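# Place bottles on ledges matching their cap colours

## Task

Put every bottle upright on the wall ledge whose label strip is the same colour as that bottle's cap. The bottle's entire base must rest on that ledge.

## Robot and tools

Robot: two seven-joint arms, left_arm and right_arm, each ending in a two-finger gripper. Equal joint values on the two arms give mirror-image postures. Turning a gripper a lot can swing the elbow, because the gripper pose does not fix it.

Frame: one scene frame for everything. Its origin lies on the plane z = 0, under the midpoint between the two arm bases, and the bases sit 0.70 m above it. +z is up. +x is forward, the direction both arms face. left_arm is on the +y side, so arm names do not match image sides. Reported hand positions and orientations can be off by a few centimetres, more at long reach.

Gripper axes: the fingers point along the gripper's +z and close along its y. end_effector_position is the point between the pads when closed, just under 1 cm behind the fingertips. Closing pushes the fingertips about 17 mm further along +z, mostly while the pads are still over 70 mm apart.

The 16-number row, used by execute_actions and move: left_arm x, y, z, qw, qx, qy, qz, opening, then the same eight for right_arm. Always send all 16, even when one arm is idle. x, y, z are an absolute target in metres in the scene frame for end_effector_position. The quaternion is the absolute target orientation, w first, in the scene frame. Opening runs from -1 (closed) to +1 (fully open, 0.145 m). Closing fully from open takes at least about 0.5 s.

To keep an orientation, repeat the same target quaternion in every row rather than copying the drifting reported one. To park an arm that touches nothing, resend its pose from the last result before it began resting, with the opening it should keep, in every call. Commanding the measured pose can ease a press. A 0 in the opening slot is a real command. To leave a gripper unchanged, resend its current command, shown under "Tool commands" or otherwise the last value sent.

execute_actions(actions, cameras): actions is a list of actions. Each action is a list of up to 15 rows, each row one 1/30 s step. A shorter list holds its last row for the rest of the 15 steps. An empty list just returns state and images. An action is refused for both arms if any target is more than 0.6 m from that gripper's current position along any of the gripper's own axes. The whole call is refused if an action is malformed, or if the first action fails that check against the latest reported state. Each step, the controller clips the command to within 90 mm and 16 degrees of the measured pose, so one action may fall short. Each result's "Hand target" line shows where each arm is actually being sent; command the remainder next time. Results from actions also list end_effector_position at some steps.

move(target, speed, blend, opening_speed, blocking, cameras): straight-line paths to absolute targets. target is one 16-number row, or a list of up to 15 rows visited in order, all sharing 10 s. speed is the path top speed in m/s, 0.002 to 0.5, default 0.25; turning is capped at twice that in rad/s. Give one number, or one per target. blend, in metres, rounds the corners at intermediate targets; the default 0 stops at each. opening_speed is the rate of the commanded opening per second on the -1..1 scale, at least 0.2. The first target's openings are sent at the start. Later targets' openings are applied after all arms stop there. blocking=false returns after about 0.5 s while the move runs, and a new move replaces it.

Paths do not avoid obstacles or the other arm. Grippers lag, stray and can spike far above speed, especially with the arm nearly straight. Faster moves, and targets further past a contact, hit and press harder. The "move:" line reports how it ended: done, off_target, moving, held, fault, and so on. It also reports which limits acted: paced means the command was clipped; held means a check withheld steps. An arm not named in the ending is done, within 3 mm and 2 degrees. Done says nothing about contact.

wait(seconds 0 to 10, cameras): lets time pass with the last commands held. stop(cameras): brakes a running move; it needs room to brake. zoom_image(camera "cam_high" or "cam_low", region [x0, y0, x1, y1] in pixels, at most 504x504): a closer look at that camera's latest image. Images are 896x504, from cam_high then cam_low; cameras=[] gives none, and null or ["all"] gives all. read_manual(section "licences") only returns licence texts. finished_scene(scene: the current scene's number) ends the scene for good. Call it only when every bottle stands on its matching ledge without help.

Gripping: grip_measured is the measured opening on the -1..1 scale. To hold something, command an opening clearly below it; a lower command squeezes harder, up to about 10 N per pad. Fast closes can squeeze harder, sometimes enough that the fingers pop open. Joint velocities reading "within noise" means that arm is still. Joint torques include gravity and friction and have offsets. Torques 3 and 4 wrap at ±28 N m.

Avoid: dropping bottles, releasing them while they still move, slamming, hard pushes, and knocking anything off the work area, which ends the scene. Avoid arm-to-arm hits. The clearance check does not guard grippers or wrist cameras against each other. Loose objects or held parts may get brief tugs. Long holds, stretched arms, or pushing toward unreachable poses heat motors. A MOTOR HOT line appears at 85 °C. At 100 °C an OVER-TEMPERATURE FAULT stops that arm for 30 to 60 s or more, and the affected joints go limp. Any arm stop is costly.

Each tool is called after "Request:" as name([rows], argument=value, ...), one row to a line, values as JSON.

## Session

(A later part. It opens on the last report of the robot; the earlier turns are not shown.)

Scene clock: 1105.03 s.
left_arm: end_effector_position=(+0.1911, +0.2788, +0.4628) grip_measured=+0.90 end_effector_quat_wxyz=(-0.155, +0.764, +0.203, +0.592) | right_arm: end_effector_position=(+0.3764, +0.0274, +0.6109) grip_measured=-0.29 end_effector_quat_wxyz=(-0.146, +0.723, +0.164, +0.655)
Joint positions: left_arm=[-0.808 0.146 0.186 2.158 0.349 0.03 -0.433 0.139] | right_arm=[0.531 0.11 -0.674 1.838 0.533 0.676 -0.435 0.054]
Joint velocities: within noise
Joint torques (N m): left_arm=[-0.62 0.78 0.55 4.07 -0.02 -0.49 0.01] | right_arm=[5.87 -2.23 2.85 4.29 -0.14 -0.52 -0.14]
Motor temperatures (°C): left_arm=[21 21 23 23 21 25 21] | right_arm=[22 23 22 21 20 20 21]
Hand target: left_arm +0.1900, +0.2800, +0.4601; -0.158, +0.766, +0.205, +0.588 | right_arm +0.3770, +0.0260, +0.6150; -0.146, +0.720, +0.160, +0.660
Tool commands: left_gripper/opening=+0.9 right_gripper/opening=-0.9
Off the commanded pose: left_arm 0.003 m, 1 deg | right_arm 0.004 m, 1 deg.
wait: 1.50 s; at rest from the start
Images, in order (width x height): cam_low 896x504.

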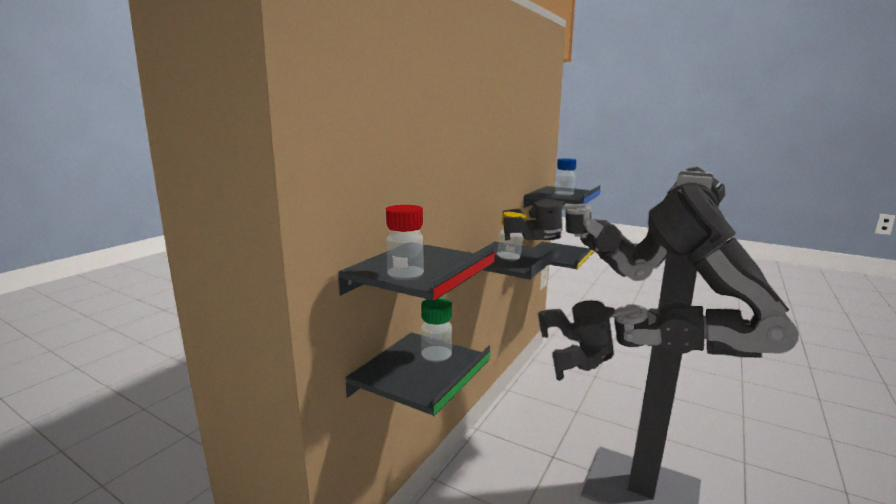

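Request:
move([
  [0.19,0.28,0.46,-0.1575,0.7663,0.2053,0.588,0.9,0.377,0.026,0.603,-0.1462,0.7197,0.1595,0.6596,-0.6],
], speed=0.03, cameras=["cam_low"])

Request:
zoom_image(camera="cam_low", region=[470, 180, 650, 300])

Scene clock: 1115.87 s.
left_arm: end_effector_position=(+0.1911, +0.2788, +0.4628) grip_measured=+0.90 end_effector_quat_wxyz=(-0.155, +0.764, +0.203, +0.592) | right_arm: end_effector_position=(+0.3775, +0.0248, +0.6056) grip_measured=-0.29 end_effector_quat_wxyz=(-0.145, +0.719, +0.157, +0.662)
Joint positions: left_arm=[-0.808 0.146 0.186 2.158 0.349 0.03 -0.433 0.139] | right_arm=[0.512 0.124 -0.682 1.827 0.52 0.624 -0.435 0.054]
Joint velocities: within noise
Joint torques (N m): left_arm=[-0.62 0.78 0.57 4.07 -0.02 -0.48 0.01] | right_arm=[4.76 -1.09 0.76 2.78 -0.12 -0.53 0.15]
Motor temperatures (°C): left_arm=[21 21 23 23 21 25 21] | right_arm=[22 23 22 22 20 20 21]
Hand target: left_arm +0.1900, +0.2800, +0.4601; -0.158, +0.766, +0.205, +0.588 | right_arm +0.3770, +0.0260, +0.6030; -0.146, +0.720, +0.159, +0.660
Off the commanded pose: left_arm 0.003 m, 1 deg | right_arm 0.003 m, 0 deg.
move: done
Images, in order (width x height): cam_low 896x504.

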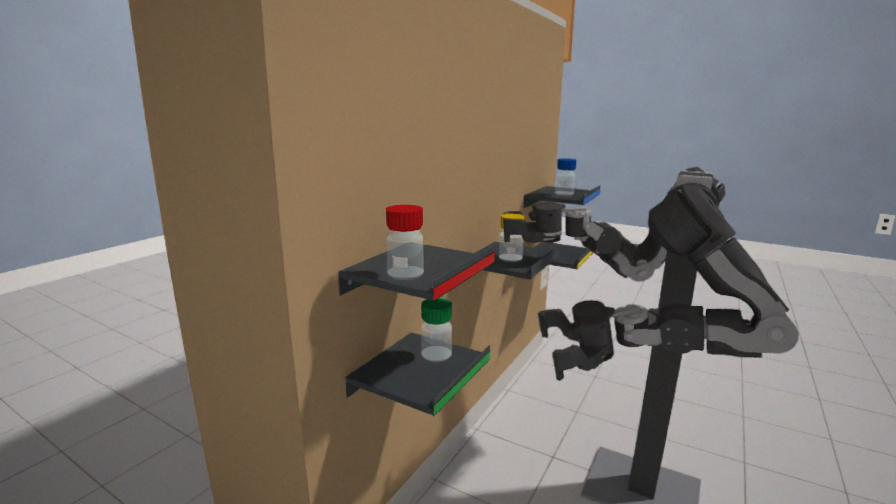

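Scaled by 2.800 from the camera's 896x504 image, which has a finer 1280x720 frame.

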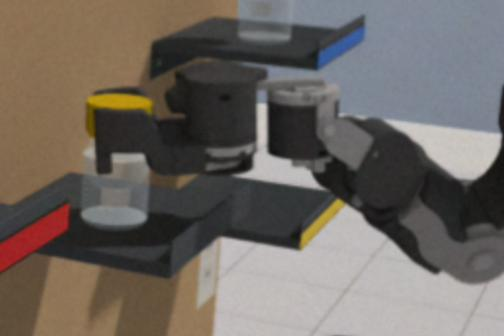

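Request:
move([
  [0.19,0.28,0.46,-0.1575,0.7663,0.2053,0.588,0.9,0.377,0.026,0.604,-0.1462,0.7197,0.1595,0.6596,0.6],
  [0.19,0.28,0.46,-0.1575,0.7663,0.2053,0.588,0.9,0.371,0.023,0.59,-0.1462,0.7197,0.1595,0.6596,0.6],
  [0.19,0.28,0.46,-0.1575,0.7663,0.2053,0.588,0.9,0.371,0.023,0.59,-0.1462,0.7197,0.1595,0.6596,-0.5],
], speed=0.03, opening_speed=0.8)

Request:
zoom_image(camera="cam_low", region=[470, 180, 650, 300])

Request:
zoom_image(camera="cam_high", region=[430, 240, 560, 330])

Scene clock: 1135.20 s.
left_arm: end_effector_position=(+0.1911, +0.2788, +0.4628) grip_measured=+0.90 end_effector_quat_wxyz=(-0.155, +0.764, +0.203, +0.592) | right_arm: end_effector_position=(+0.3721, +0.0217, +0.5896) grip_measured=-0.24 end_effector_quat_wxyz=(-0.144, +0.721, +0.157, +0.659)
Joint positions: left_arm=[-0.808 0.146 0.186 2.158 0.349 0.03 -0.433 0.139] | right_arm=[0.465 0.158 -0.703 1.833 0.511 0.573 -0.433 0.058]
Joint velocities: within noise
Joint torques (N m): left_arm=[-0.59 0.78 0.55 4.07 -0.02 -0.48 0.01] | right_arm=[5.05 -1.15 0.94 4.11 -0.16 -0.51 0.1]
Motor temperatures (°C): left_arm=[21 21 23 23 21 25 21] | right_arm=[22 23 22 21 20 20 21]
Hand target: left_arm +0.1900, +0.2800, +0.4601; -0.158, +0.766, +0.205, +0.588 | right_arm +0.3710, +0.0230, +0.5899; -0.146, +0.720, +0.160, +0.660
Off the commanded pose: left_arm 0.003 m, 1 deg | right_arm 0.002 m, 0 deg.
move: done

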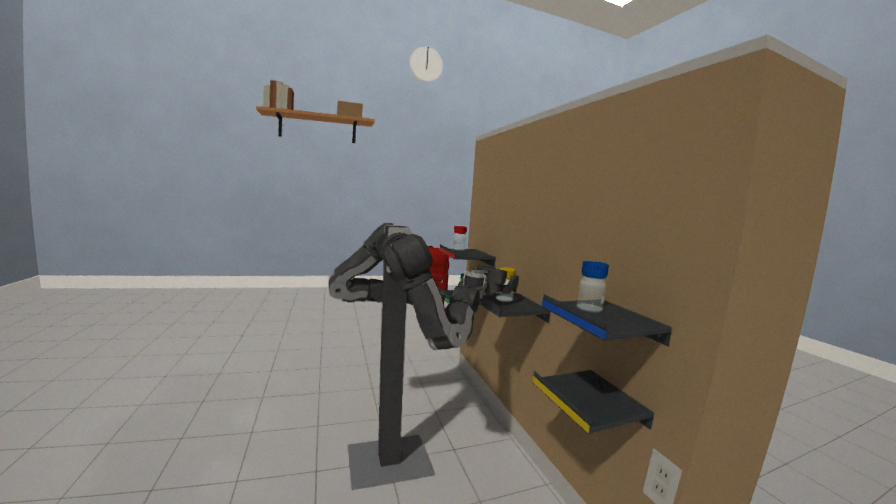

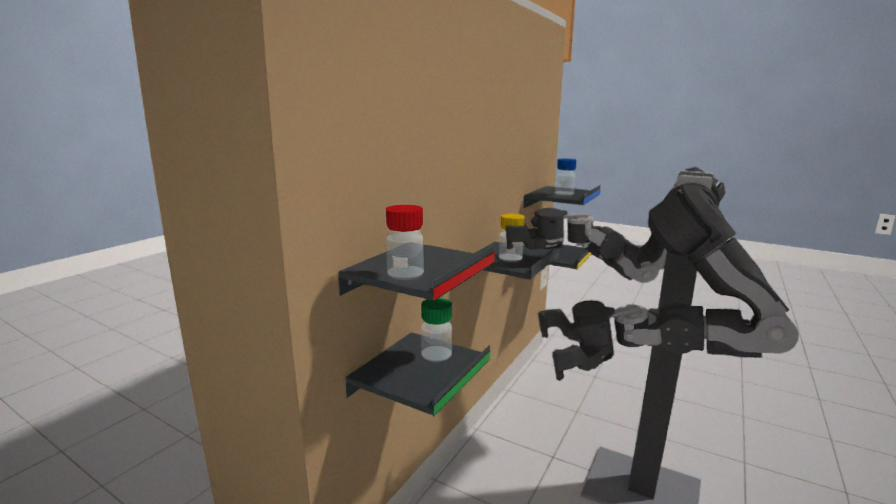

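Scaled by 2.800 from the camera's 896x504 image, which has a finer 1280x720 frame.

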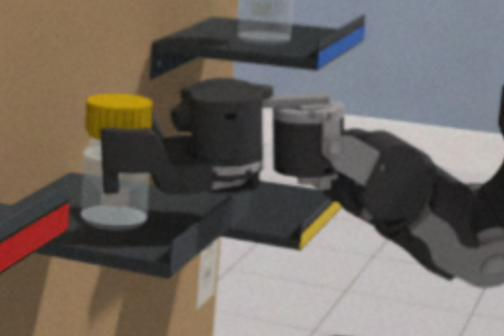

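Scaled by 3.877 from the camera's 896x504 image, which has a finer 1280x720 frame.

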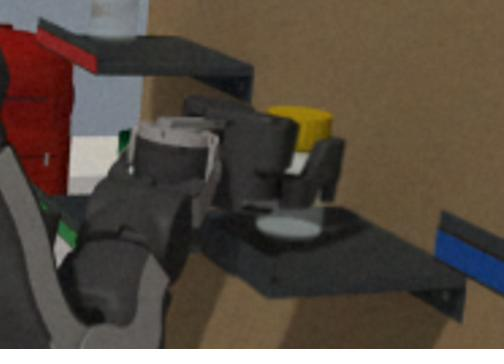

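Request:
move([
  [0.19,0.28,0.46,-0.1575,0.7663,0.2053,0.588,0.9,0.371,0.023,0.59,-0.1462,0.7197,0.1595,0.6596,-0.85],
  [0.19,0.28,0.46,-0.1575,0.7663,0.2053,0.588,0.9,0.371,0.023,0.605,-0.1462,0.7197,0.1595,0.6596,-0.85],
], speed=0.03)

Request:
zoom_image(camera="cam_low", region=[470, 180, 650, 300])

Scene clock: 1145.93 s.
left_arm: end_effector_position=(+0.1911, +0.2788, +0.4628) grip_measured=+0.90 end_effector_quat_wxyz=(-0.155, +0.764, +0.203, +0.592) | right_arm: end_effector_position=(+0.3703, +0.0245, +0.6013) grip_measured=-0.24 end_effector_quat_wxyz=(-0.147, +0.723, +0.164, +0.655)
Joint positions: left_arm=[-0.808 0.146 0.186 2.158 0.349 0.03 -0.433 0.139] | right_arm=[0.491 0.14 -0.69 1.86 0.528 0.64 -0.438 0.058]
Joint velocities: within noise
Joint torques (N m): left_arm=[-0.59 0.78 0.55 4.07 -0.02 -0.48 0.01] | right_arm=[5.63 -2.18 2.81 4.25 -0.13 -0.5 -0.12]
Motor temperatures (°C): left_arm=[21 21 23 23 21 25 21] | right_arm=[22 23 22 22 20 21 21]
Hand target: left_arm +0.1900, +0.2800, +0.4601; -0.158, +0.766, +0.205, +0.588 | right_arm +0.3710, +0.0230, +0.6050; -0.146, +0.720, +0.159, +0.660
Off the commanded pose: left_arm 0.003 m, 1 deg | right_arm 0.004 m, 1 deg.
move: off_target (right_arm)

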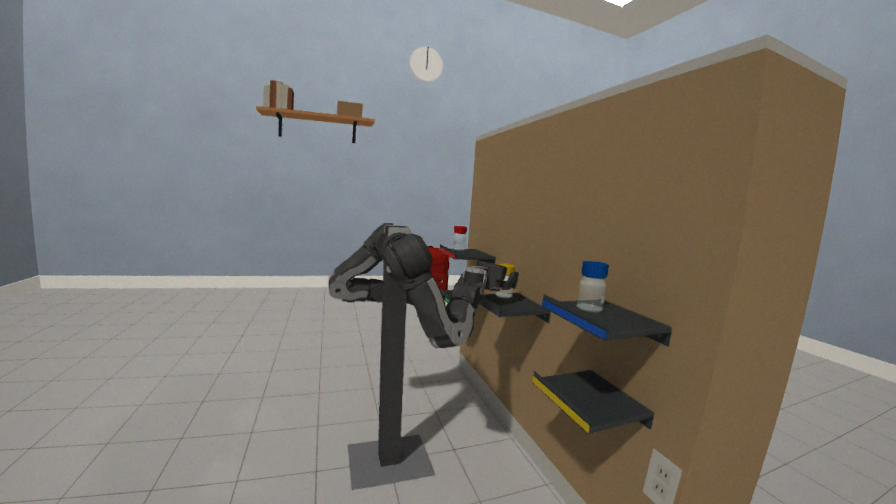

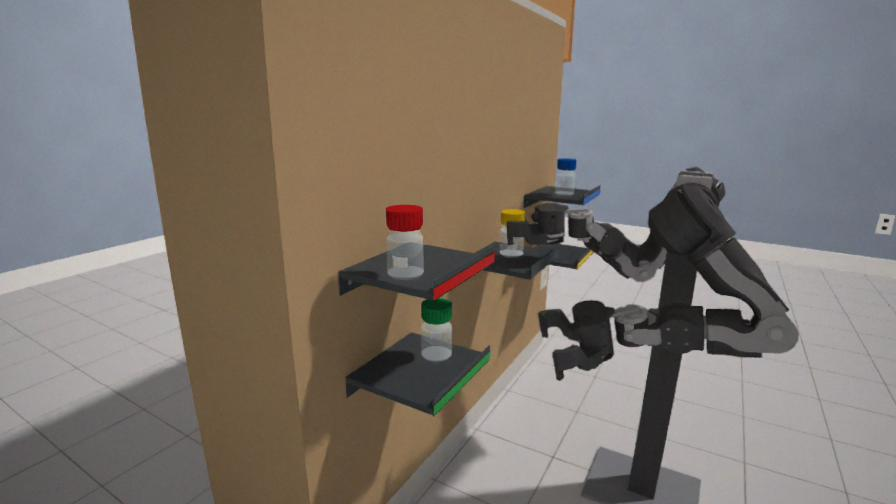

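Scaled by 2.800 from the camera's 896x504 image, which has a finer 1280x720 frame.

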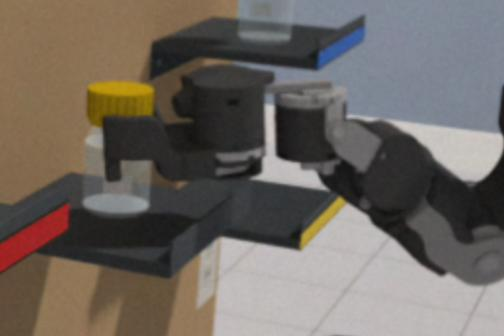

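Request:
move([
  [0.19,0.28,0.46,-0.1575,0.7663,0.2053,0.588,0.9,0.371,0.023,0.632,-0.1462,0.7197,0.1595,0.6596,-0.85],
  [0.19,0.28,0.46,-0.1575,0.7663,0.2053,0.588,0.9,0.27,-0.025,0.632,-0.1,0.729,0.1,0.668,-0.85],
  [0.19,0.28,0.46,-0.1575,0.7663,0.2053,0.588,0.9,0.215,-0.08,0.62,0,0.7372,0,0.6756,-0.85],
  [0.19,0.28,0.46,-0.1575,0.7663,0.2053,0.588,0.9,0.2,-0.16,0.57,0.0962,0.7311,-0.1049,0.6684,-0.85],
  [0.19,0.28,0.46,-0.1575,0.7663,0.2053,0.588,0.9,0.19,-0.28,0.53,0.1749,0.7121,-0.1908,0.6526,-0.85],
], speed=0.1, blend=[0.005,0.01,0.02,0.03,0])

Scene clock: 1157.50 s.
left_arm: end_effector_position=(+0.1911, +0.2788, +0.4628) grip_measured=+0.90 end_effector_quat_wxyz=(-0.155, +0.764, +0.203, +0.592) | right_arm: end_effector_position=(+0.2272, -0.0643, +0.6178) grip_measured=-0.24 end_effector_quat_wxyz=(+0.042, +0.697, -0.034, +0.715)
Joint positions: left_arm=[-0.808 0.146 0.186 2.158 0.349 0.03 -0.433 0.139] | right_arm=[0.123 0.298 -1.172 2.44 0.247 0.627 -1.434 0.058]
Joint velocities: within noise
Joint torques (N m): left_arm=[-0.59 0.78 0.55 4.07 -0.02 -0.48 0.01] | right_arm=[2.33 -0.65 0.51 3.36 -0.6 -0.04 -0.04]
Motor temperatures (°C): left_arm=[21 21 23 23 21 25 21] | right_arm=[22 23 22 22 20 20 21]
Hand target: left_arm +0.1900, +0.2800, +0.4601; -0.158, +0.766, +0.205, +0.588 | right_arm +0.2273, -0.0649, +0.6190; +0.043, +0.694, -0.035, +0.717
Off the commanded pose: left_arm 0.003 m, 1 deg | right_arm 0.236 m, 25 deg.
move: held (right_arm; a check stopped the path); path passed 2 of 5 targets; limits=held
pose unreachable (right arm): on one or more control steps of this call, first in action 0 (counted from 0), this arm could not follow its commanded pose, so it was not sent that pose on those steps. It may still have moved: this result reports where it is.
cause: moving toward the commanded pose would bring two parts of the arm too close to each other (its base and another part of the arm, with joints 1 (shoulder pitch) to 6 (wrist pitch) between them).

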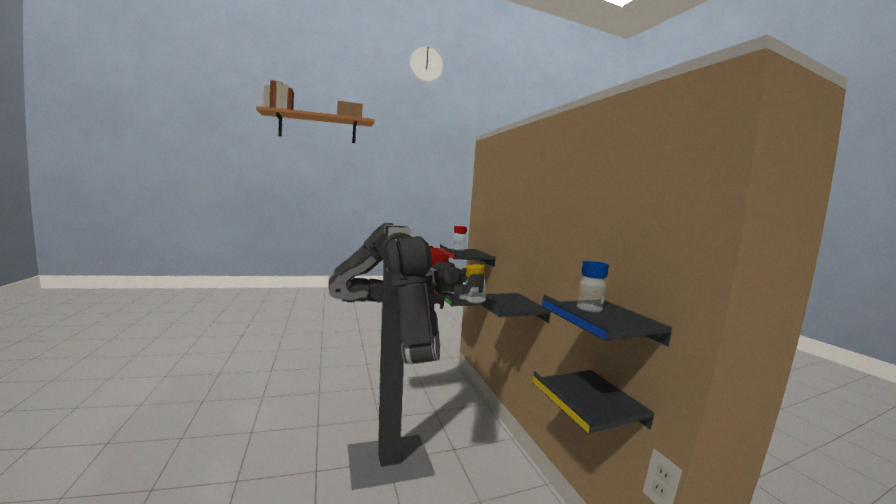

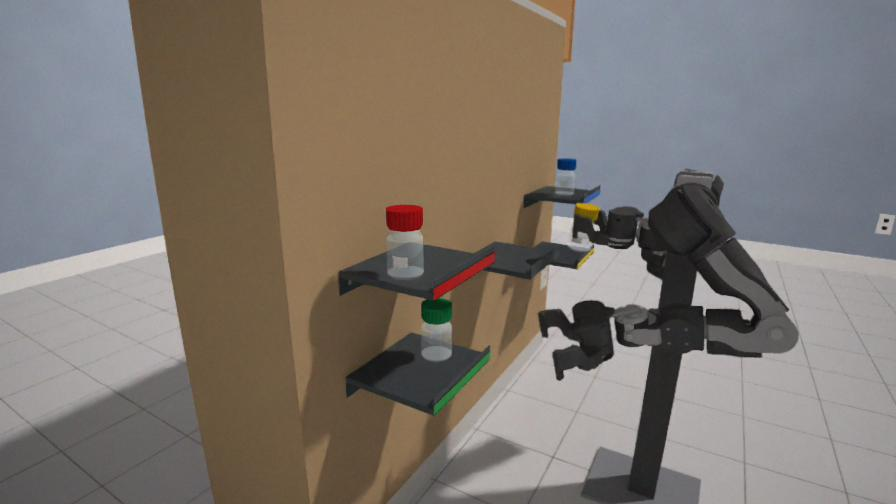

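Request:
move([
  [0.19,0.28,0.46,-0.1575,0.7663,0.2053,0.588,0.9,0.235,-0.12,0.615,0,0.7372,0,0.6756,-0.85],
  [0.19,0.28,0.46,-0.1575,0.7663,0.2053,0.588,0.9,0.225,-0.18,0.57,0.0962,0.7311,-0.1049,0.6684,-0.85],
  [0.19,0.28,0.46,-0.1575,0.7663,0.2053,0.588,0.9,0.2,-0.28,0.525,0.1749,0.7121,-0.1908,0.6526,-0.85],
], speed=0.08, blend=[0.01,0.02,0])

Scene clock: 1175.03 s.
left_arm: end_effector_position=(+0.1911, +0.2788, +0.4628) grip_measured=+0.90 end_effector_quat_wxyz=(-0.155, +0.764, +0.203, +0.592) | right_arm: end_effector_position=(+0.1988, -0.2799, +0.5225) grip_measured=-0.24 end_effector_quat_wxyz=(+0.176, +0.716, -0.191, +0.648)
Joint positions: left_arm=[-0.808 0.146 0.186 2.158 0.349 0.03 -0.433 0.139] | right_arm=[-0.491 1.302 -0.651 2.32 0.58 -0.512 -1.566 0.058]
Joint velocities: within noise
Joint torques (N m): left_arm=[-0.62 0.78 0.55 4.07 -0.03 -0.48 0.01] | right_arm=[1.04 4.76 2.96 3.1 -0.71 -0.09 -0.01]
Motor temperatures (°C): left_arm=[21 21 23 23 21 25 21] | right_arm=[21 23 22 22 21 20 21]
Hand target: left_arm +0.1900, +0.2800, +0.4601; -0.158, +0.766, +0.205, +0.588 | right_arm +0.2000, -0.2800, +0.5250; +0.175, +0.712, -0.191, +0.653
Off the commanded pose: left_arm 0.003 m, 1 deg | right_arm 0.003 m, 1 deg.
joint sent to its limit (right arm) — joint 7 (wrist yaw), lower limit. The joint targets still meet the commanded pose.
move: done; limits=paced

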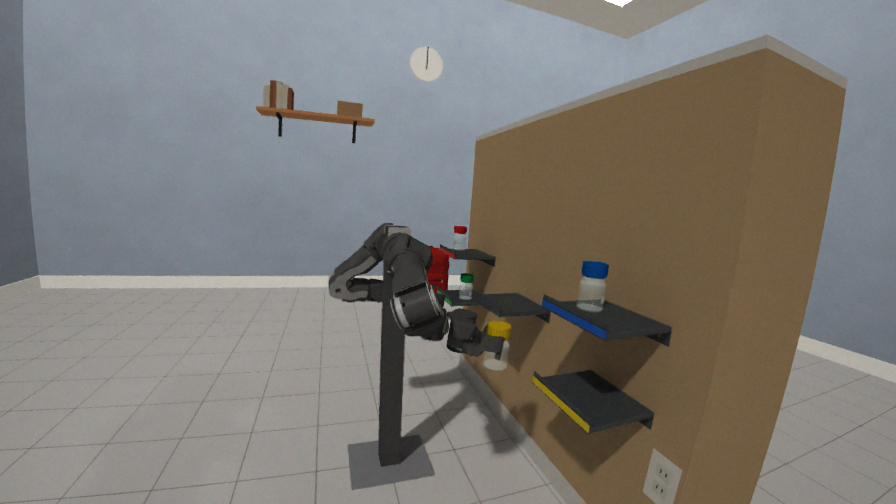

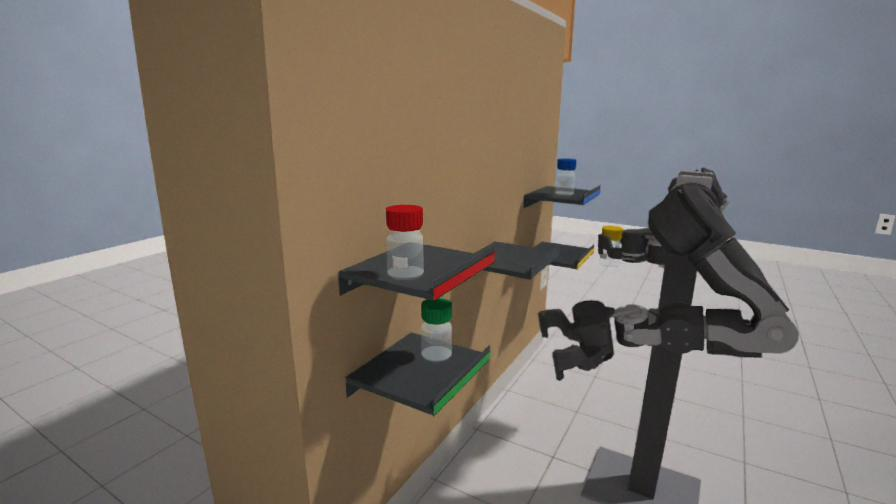

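Request:
move([
  [0.19,0.28,0.46,-0.1575,0.7663,0.2053,0.588,0.9,0.26,-0.3,0.533,0.1749,0.7121,-0.1908,0.6526,-0.85],
  [0.19,0.28,0.46,-0.1575,0.7663,0.2053,0.588,0.9,0.366,-0.362,0.533,0.1749,0.7121,-0.1908,0.6526,-0.85],
], speed=0.1, blend=[0.02,0])

Request:
zoom_image(camera="cam_high", region=[480, 250, 690, 440])

Scene clock: 1184.17 s.
left_arm: end_effector_position=(+0.1911, +0.2788, +0.4628) grip_measured=+0.90 end_effector_quat_wxyz=(-0.155, +0.764, +0.203, +0.592) | right_arm: end_effector_position=(+0.3653, -0.3639, +0.5331) grip_measured=-0.24 end_effector_quat_wxyz=(+0.177, +0.712, -0.194, +0.651)
Joint positions: left_arm=[-0.808 0.146 0.186 2.158 0.349 0.03 -0.433 0.139] | right_arm=[0.292 1.11 -0.641 1.632 1.166 -0.201 -0.853 0.058]
Joint velocities: within noise
Joint torques (N m): left_arm=[-0.62 0.78 0.55 4.07 -0.02 -0.49 0.01] | right_arm=[4.34 5.5 3.49 2.21 -0.52 -0.33 0.18]
Motor temperatures (°C): left_arm=[21 21 23 23 21 25 21] | right_arm=[21 23 22 21 21 20 21]
Hand target: left_arm +0.1900, +0.2800, +0.4601; -0.158, +0.766, +0.205, +0.588 | right_arm +0.3660, -0.3620, +0.5330; +0.175, +0.712, -0.191, +0.653
Off the commanded pose: left_arm 0.003 m, 1 deg | right_arm 0.002 m, 1 deg.
move: done

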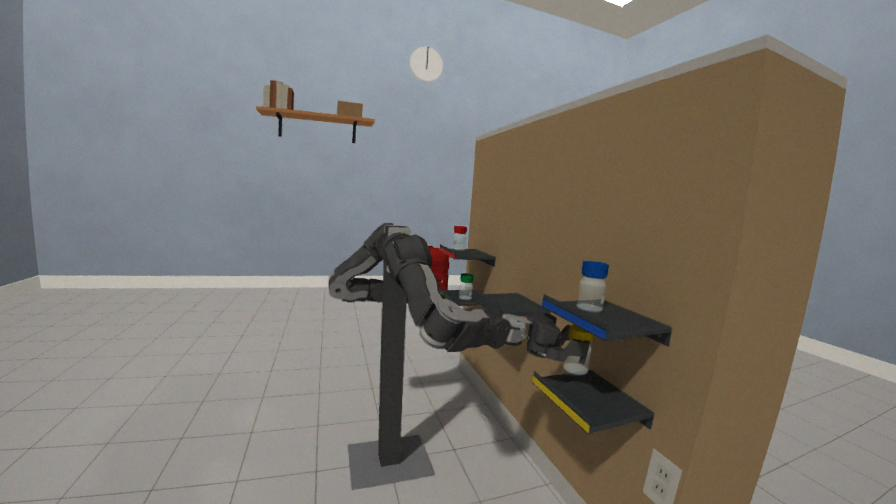

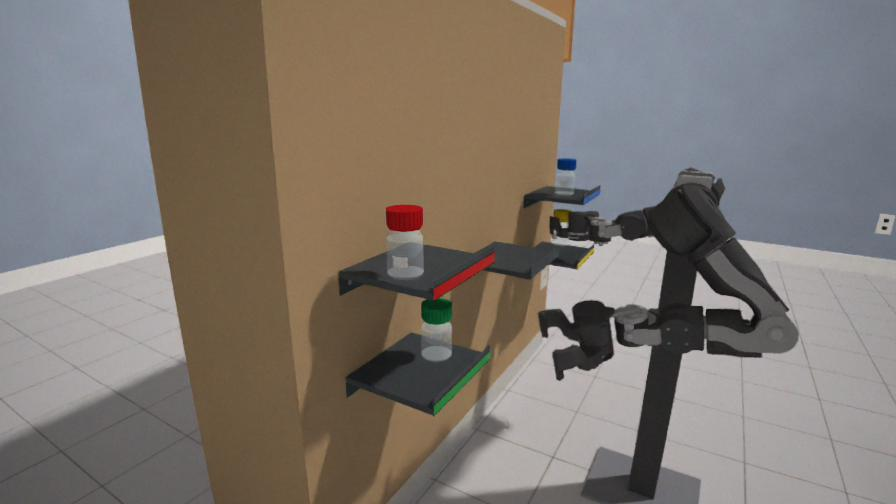

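Scaled by 2.400 from the camera's 896x504 image, which has a finer 1280x720 frame.

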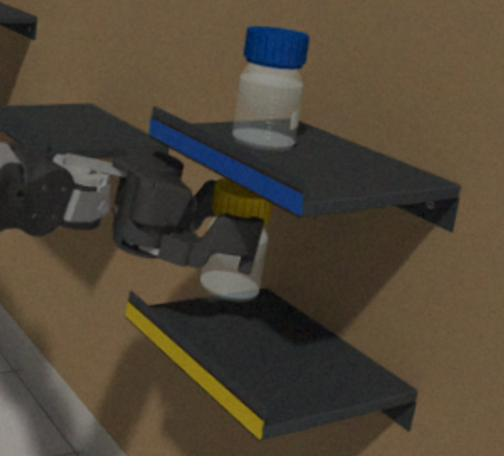

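Request:
move([
  [0.19,0.28,0.46,-0.1575,0.7663,0.2053,0.588,0.9,0.368,-0.366,0.508,0.1749,0.7121,-0.1908,0.6526,-0.85],
  [0.19,0.28,0.46,-0.1575,0.7663,0.2053,0.588,0.9,0.368,-0.366,0.492,0.1749,0.7121,-0.1908,0.6526,-0.85],
], speed=[0.05,0.015], cameras=["cam_high"])

Request:
zoom_image(camera="cam_high", region=[480, 250, 690, 440])

Scene clock: 1194.00 s.
left_arm: end_effector_position=(+0.1911, +0.2788, +0.4628) grip_measured=+0.90 end_effector_quat_wxyz=(-0.155, +0.764, +0.203, +0.592) | right_arm: end_effector_position=(+0.3679, -0.3676, +0.4934) grip_measured=-0.24 end_effector_quat_wxyz=(+0.178, +0.712, -0.193, +0.652)
Joint positions: left_arm=[-0.808 0.146 0.186 2.158 0.349 0.03 -0.433 0.139] | right_arm=[0.261 0.992 -0.649 1.468 1.078 -0.279 -0.772 0.058]
Joint velocities: within noise
Joint torques (N m): left_arm=[-0.62 0.78 0.57 4.07 -0.02 -0.48 0.01] | right_arm=[3.86 4.95 3.3 1.77 -0.4 -0.51 0.24]
Motor temperatures (°C): left_arm=[21 21 23 23 21 25 21] | right_arm=[22 23 22 21 21 20 21]
Hand target: left_arm +0.1900, +0.2800, +0.4601; -0.158, +0.766, +0.205, +0.588 | right_arm +0.3680, -0.3660, +0.4920; +0.175, +0.712, -0.191, +0.653
Off the commanded pose: left_arm 0.003 m, 1 deg | right_arm 0.002 m, 0 deg.
move: done
Images, in order (width x height): cam_high 896x504.

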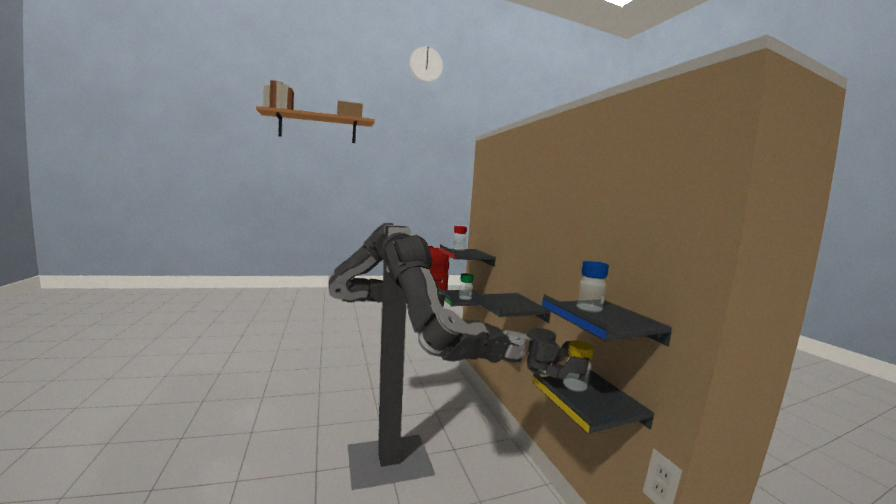

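Scaled by 2.400 from the camera's 896x504 image, which has a finer 1280x720 frame.

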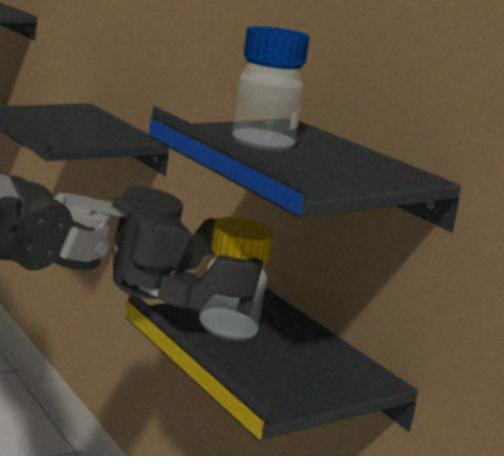

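Request:
move(target=[0.19,0.28,0.46,-0.1575,0.7663,0.2053,0.588,0.9,0.368,-0.366,0.482,0.1749,0.7121,-0.1908,0.6526,-0.85], speed=0.015, cameras=["cam_high"])

Request:
zoom_image(camera="cam_high", region=[520, 310, 640, 430])

Scene clock: 1206.27 s.
left_arm: end_effector_position=(+0.1911, +0.2788, +0.4628) grip_measured=+0.90 end_effector_quat_wxyz=(-0.155, +0.764, +0.203, +0.592) | right_arm: end_effector_position=(+0.3696, -0.3680, +0.4922) grip_measured=-0.24 end_effector_quat_wxyz=(+0.180, +0.700, -0.188, +0.665)
Joint positions: left_arm=[-0.808 0.146 0.186 2.158 0.349 0.03 -0.433 0.139] | right_arm=[0.261 0.967 -0.649 1.431 1.038 -0.317 -0.758 0.058]
Joint velocities: within noise
Joint torques (N m): left_arm=[-0.59 0.78 0.55 4.08 -0.03 -0.49 0.01] | right_arm=[2.62 3.76 2.59 1.31 0.32 0.02 0.31]
Motor temperatures (°C): left_arm=[21 21 23 23 21 25 21] | right_arm=[22 23 22 21 21 20 21]
Hand target: left_arm +0.1900, +0.2800, +0.4601; -0.158, +0.766, +0.205, +0.588 | right_arm +0.3677, -0.3659, +0.4821; +0.175, +0.712, -0.191, +0.653
Off the commanded pose: left_arm 0.003 m, 1 deg | right_arm 0.011 m, 2 deg.
move: off_target (right_arm)
Images, in order (width x height): cam_high 896x504.

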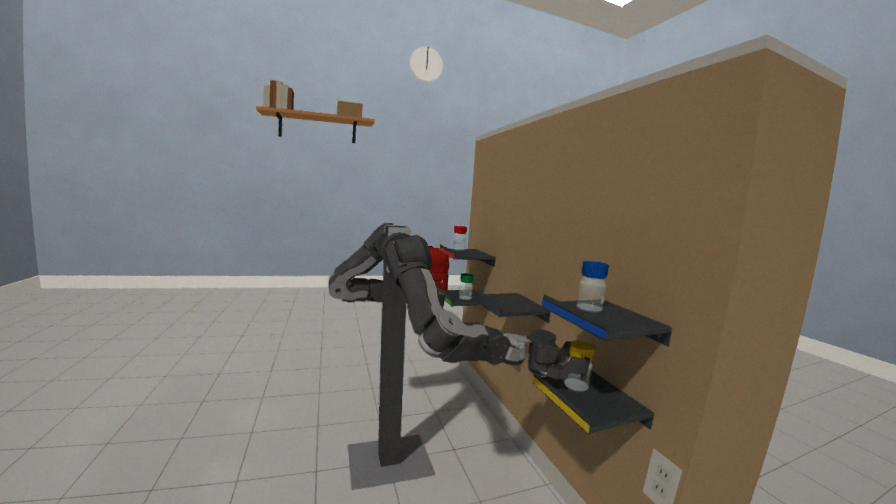

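Scaled by 4.200 from the camera's 896x504 image, which has a finer 1280x720 frame.

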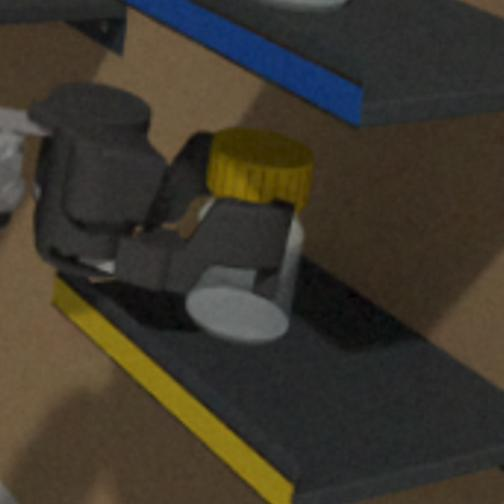

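Request:
move([
  [0.19,0.28,0.46,-0.1575,0.7663,0.2053,0.588,0.9,0.368,-0.366,0.489,0.1749,0.7121,-0.1908,0.6526,-0.85],
  [0.19,0.28,0.46,-0.1575,0.7663,0.2053,0.588,0.9,0.368,-0.366,0.489,0.1749,0.7121,-0.1908,0.6526,0.9],
], speed=0.05, opening_speed=0.7, cameras=[])

Request:
move(target=[0.19,0.28,0.46,-0.1575,0.7663,0.2053,0.588,0.9,0.22,-0.28,0.492,0.1749,0.7121,-0.1908,0.6526,0.9], speed=0.12)

Request:
zoom_image(camera="cam_high", region=[480, 250, 690, 440])

Request:
zoom_image(camera="cam_low", region=[330, 180, 560, 420])

Scene clock: 1224.50 s.
left_arm: end_effector_position=(+0.1911, +0.2788, +0.4628) grip_measured=+0.90 end_effector_quat_wxyz=(-0.155, +0.764, +0.203, +0.592) | right_arm: end_effector_position=(+0.3685, -0.3666, +0.4905) grip_measured=+0.90 end_effector_quat_wxyz=(+0.175, +0.710, -0.191, +0.655)
Joint positions: left_arm=[-0.808 0.146 0.186 2.158 0.349 0.03 -0.433 0.139] | right_arm=[0.258 0.98 -0.649 1.452 1.068 -0.294 -0.758 0.139]
Joint velocities: within noise
Joint torques (N m): left_arm=[-0.62 0.78 0.55 4.07 -0.02 -0.48 0.01] | right_arm=[3.97 5.66 3.37 2.45 -0.21 -0.2 -0.06]
Motor temperatures (°C): left_arm=[21 21 23 23 21 25 21] | right_arm=[21 23 22 21 20 20 21]
Hand target: left_arm +0.1900, +0.2800, +0.4601; -0.158, +0.766, +0.205, +0.588 | right_arm +0.3680, -0.3661, +0.4890; +0.175, +0.712, -0.191, +0.653
Off the commanded pose: left_arm 0.003 m, 1 deg | right_arm 0.002 m, 0 deg.
move: done; target 2's new opening was sent with right_arm's hand 0.004 m and 1 deg from that target
No camera images: "cameras" was empty.

Scene clock: 1226.33 s.
left_arm: end_effector_position=(+0.1911, +0.2788, +0.4628) grip_measured=+0.90 end_effector_quat_wxyz=(-0.155, +0.764, +0.203, +0.592) | right_arm: end_effector_position=(+0.2197, -0.2791, +0.4909) grip_measured=+0.90 end_effector_quat_wxyz=(+0.173, +0.714, -0.189, +0.651)
Joint positions: left_arm=[-0.808 0.146 0.186 2.158 0.349 0.03 -0.433 0.139] | right_arm=[-0.413 1.099 -0.625 2.131 0.603 -0.459 -1.377 0.139]
Joint velocities: within noise
Joint torques (N m): left_arm=[-0.62 0.78 0.57 4.07 -0.02 -0.48 0.01] | right_arm=[1.2 4.02 2.59 3.21 -0.5 -0.05 -0.15]
Motor temperatures (°C): left_arm=[21 21 23 23 21 25 21] | right_arm=[21 23 22 21 20 20 21]
Hand target: left_arm +0.1900, +0.2800, +0.4601; -0.158, +0.766, +0.205, +0.588 | right_arm +0.2200, -0.2800, +0.4920; +0.175, +0.712, -0.191, +0.653
Off the commanded pose: left_arm 0.003 m, 1 deg | right_arm 0.001 m, 0 deg.
move: done

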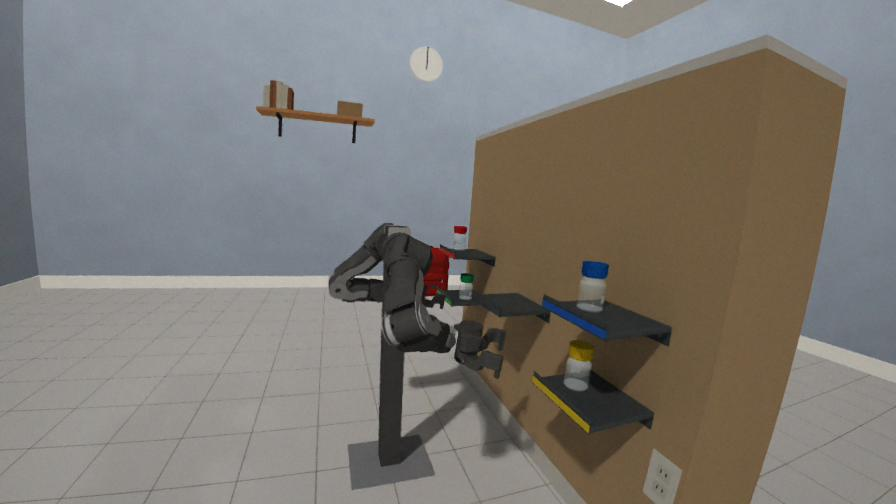

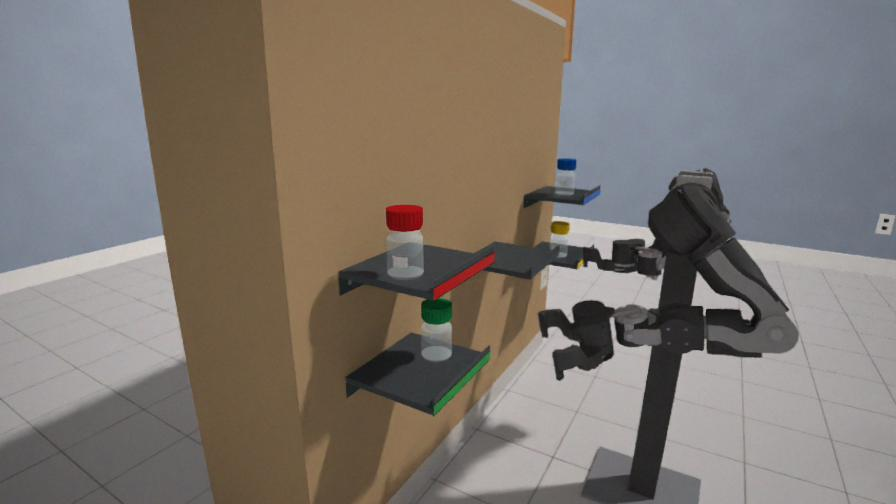

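Scaled by 2.400 from the camera's 896x504 image, which has a finer 1280x720 frame.

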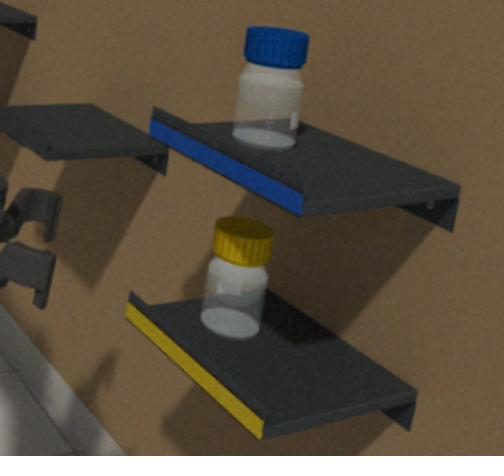

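Scaled by 2.100 from the camera's 896x504 image, which has a finer 1280x720 frame.

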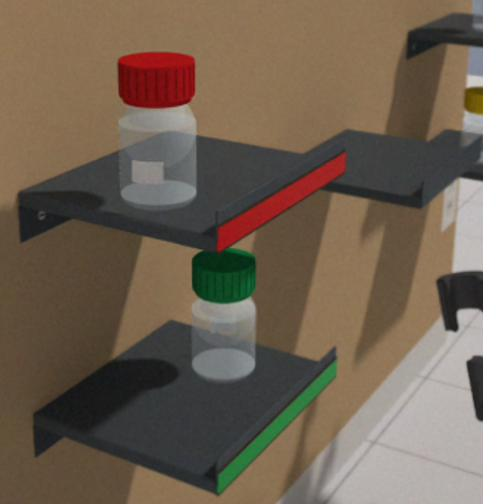

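All four are standing on their matching ledges.

Request:
finished_scene(scene=2, done=true)

The scene is finished: the task was done.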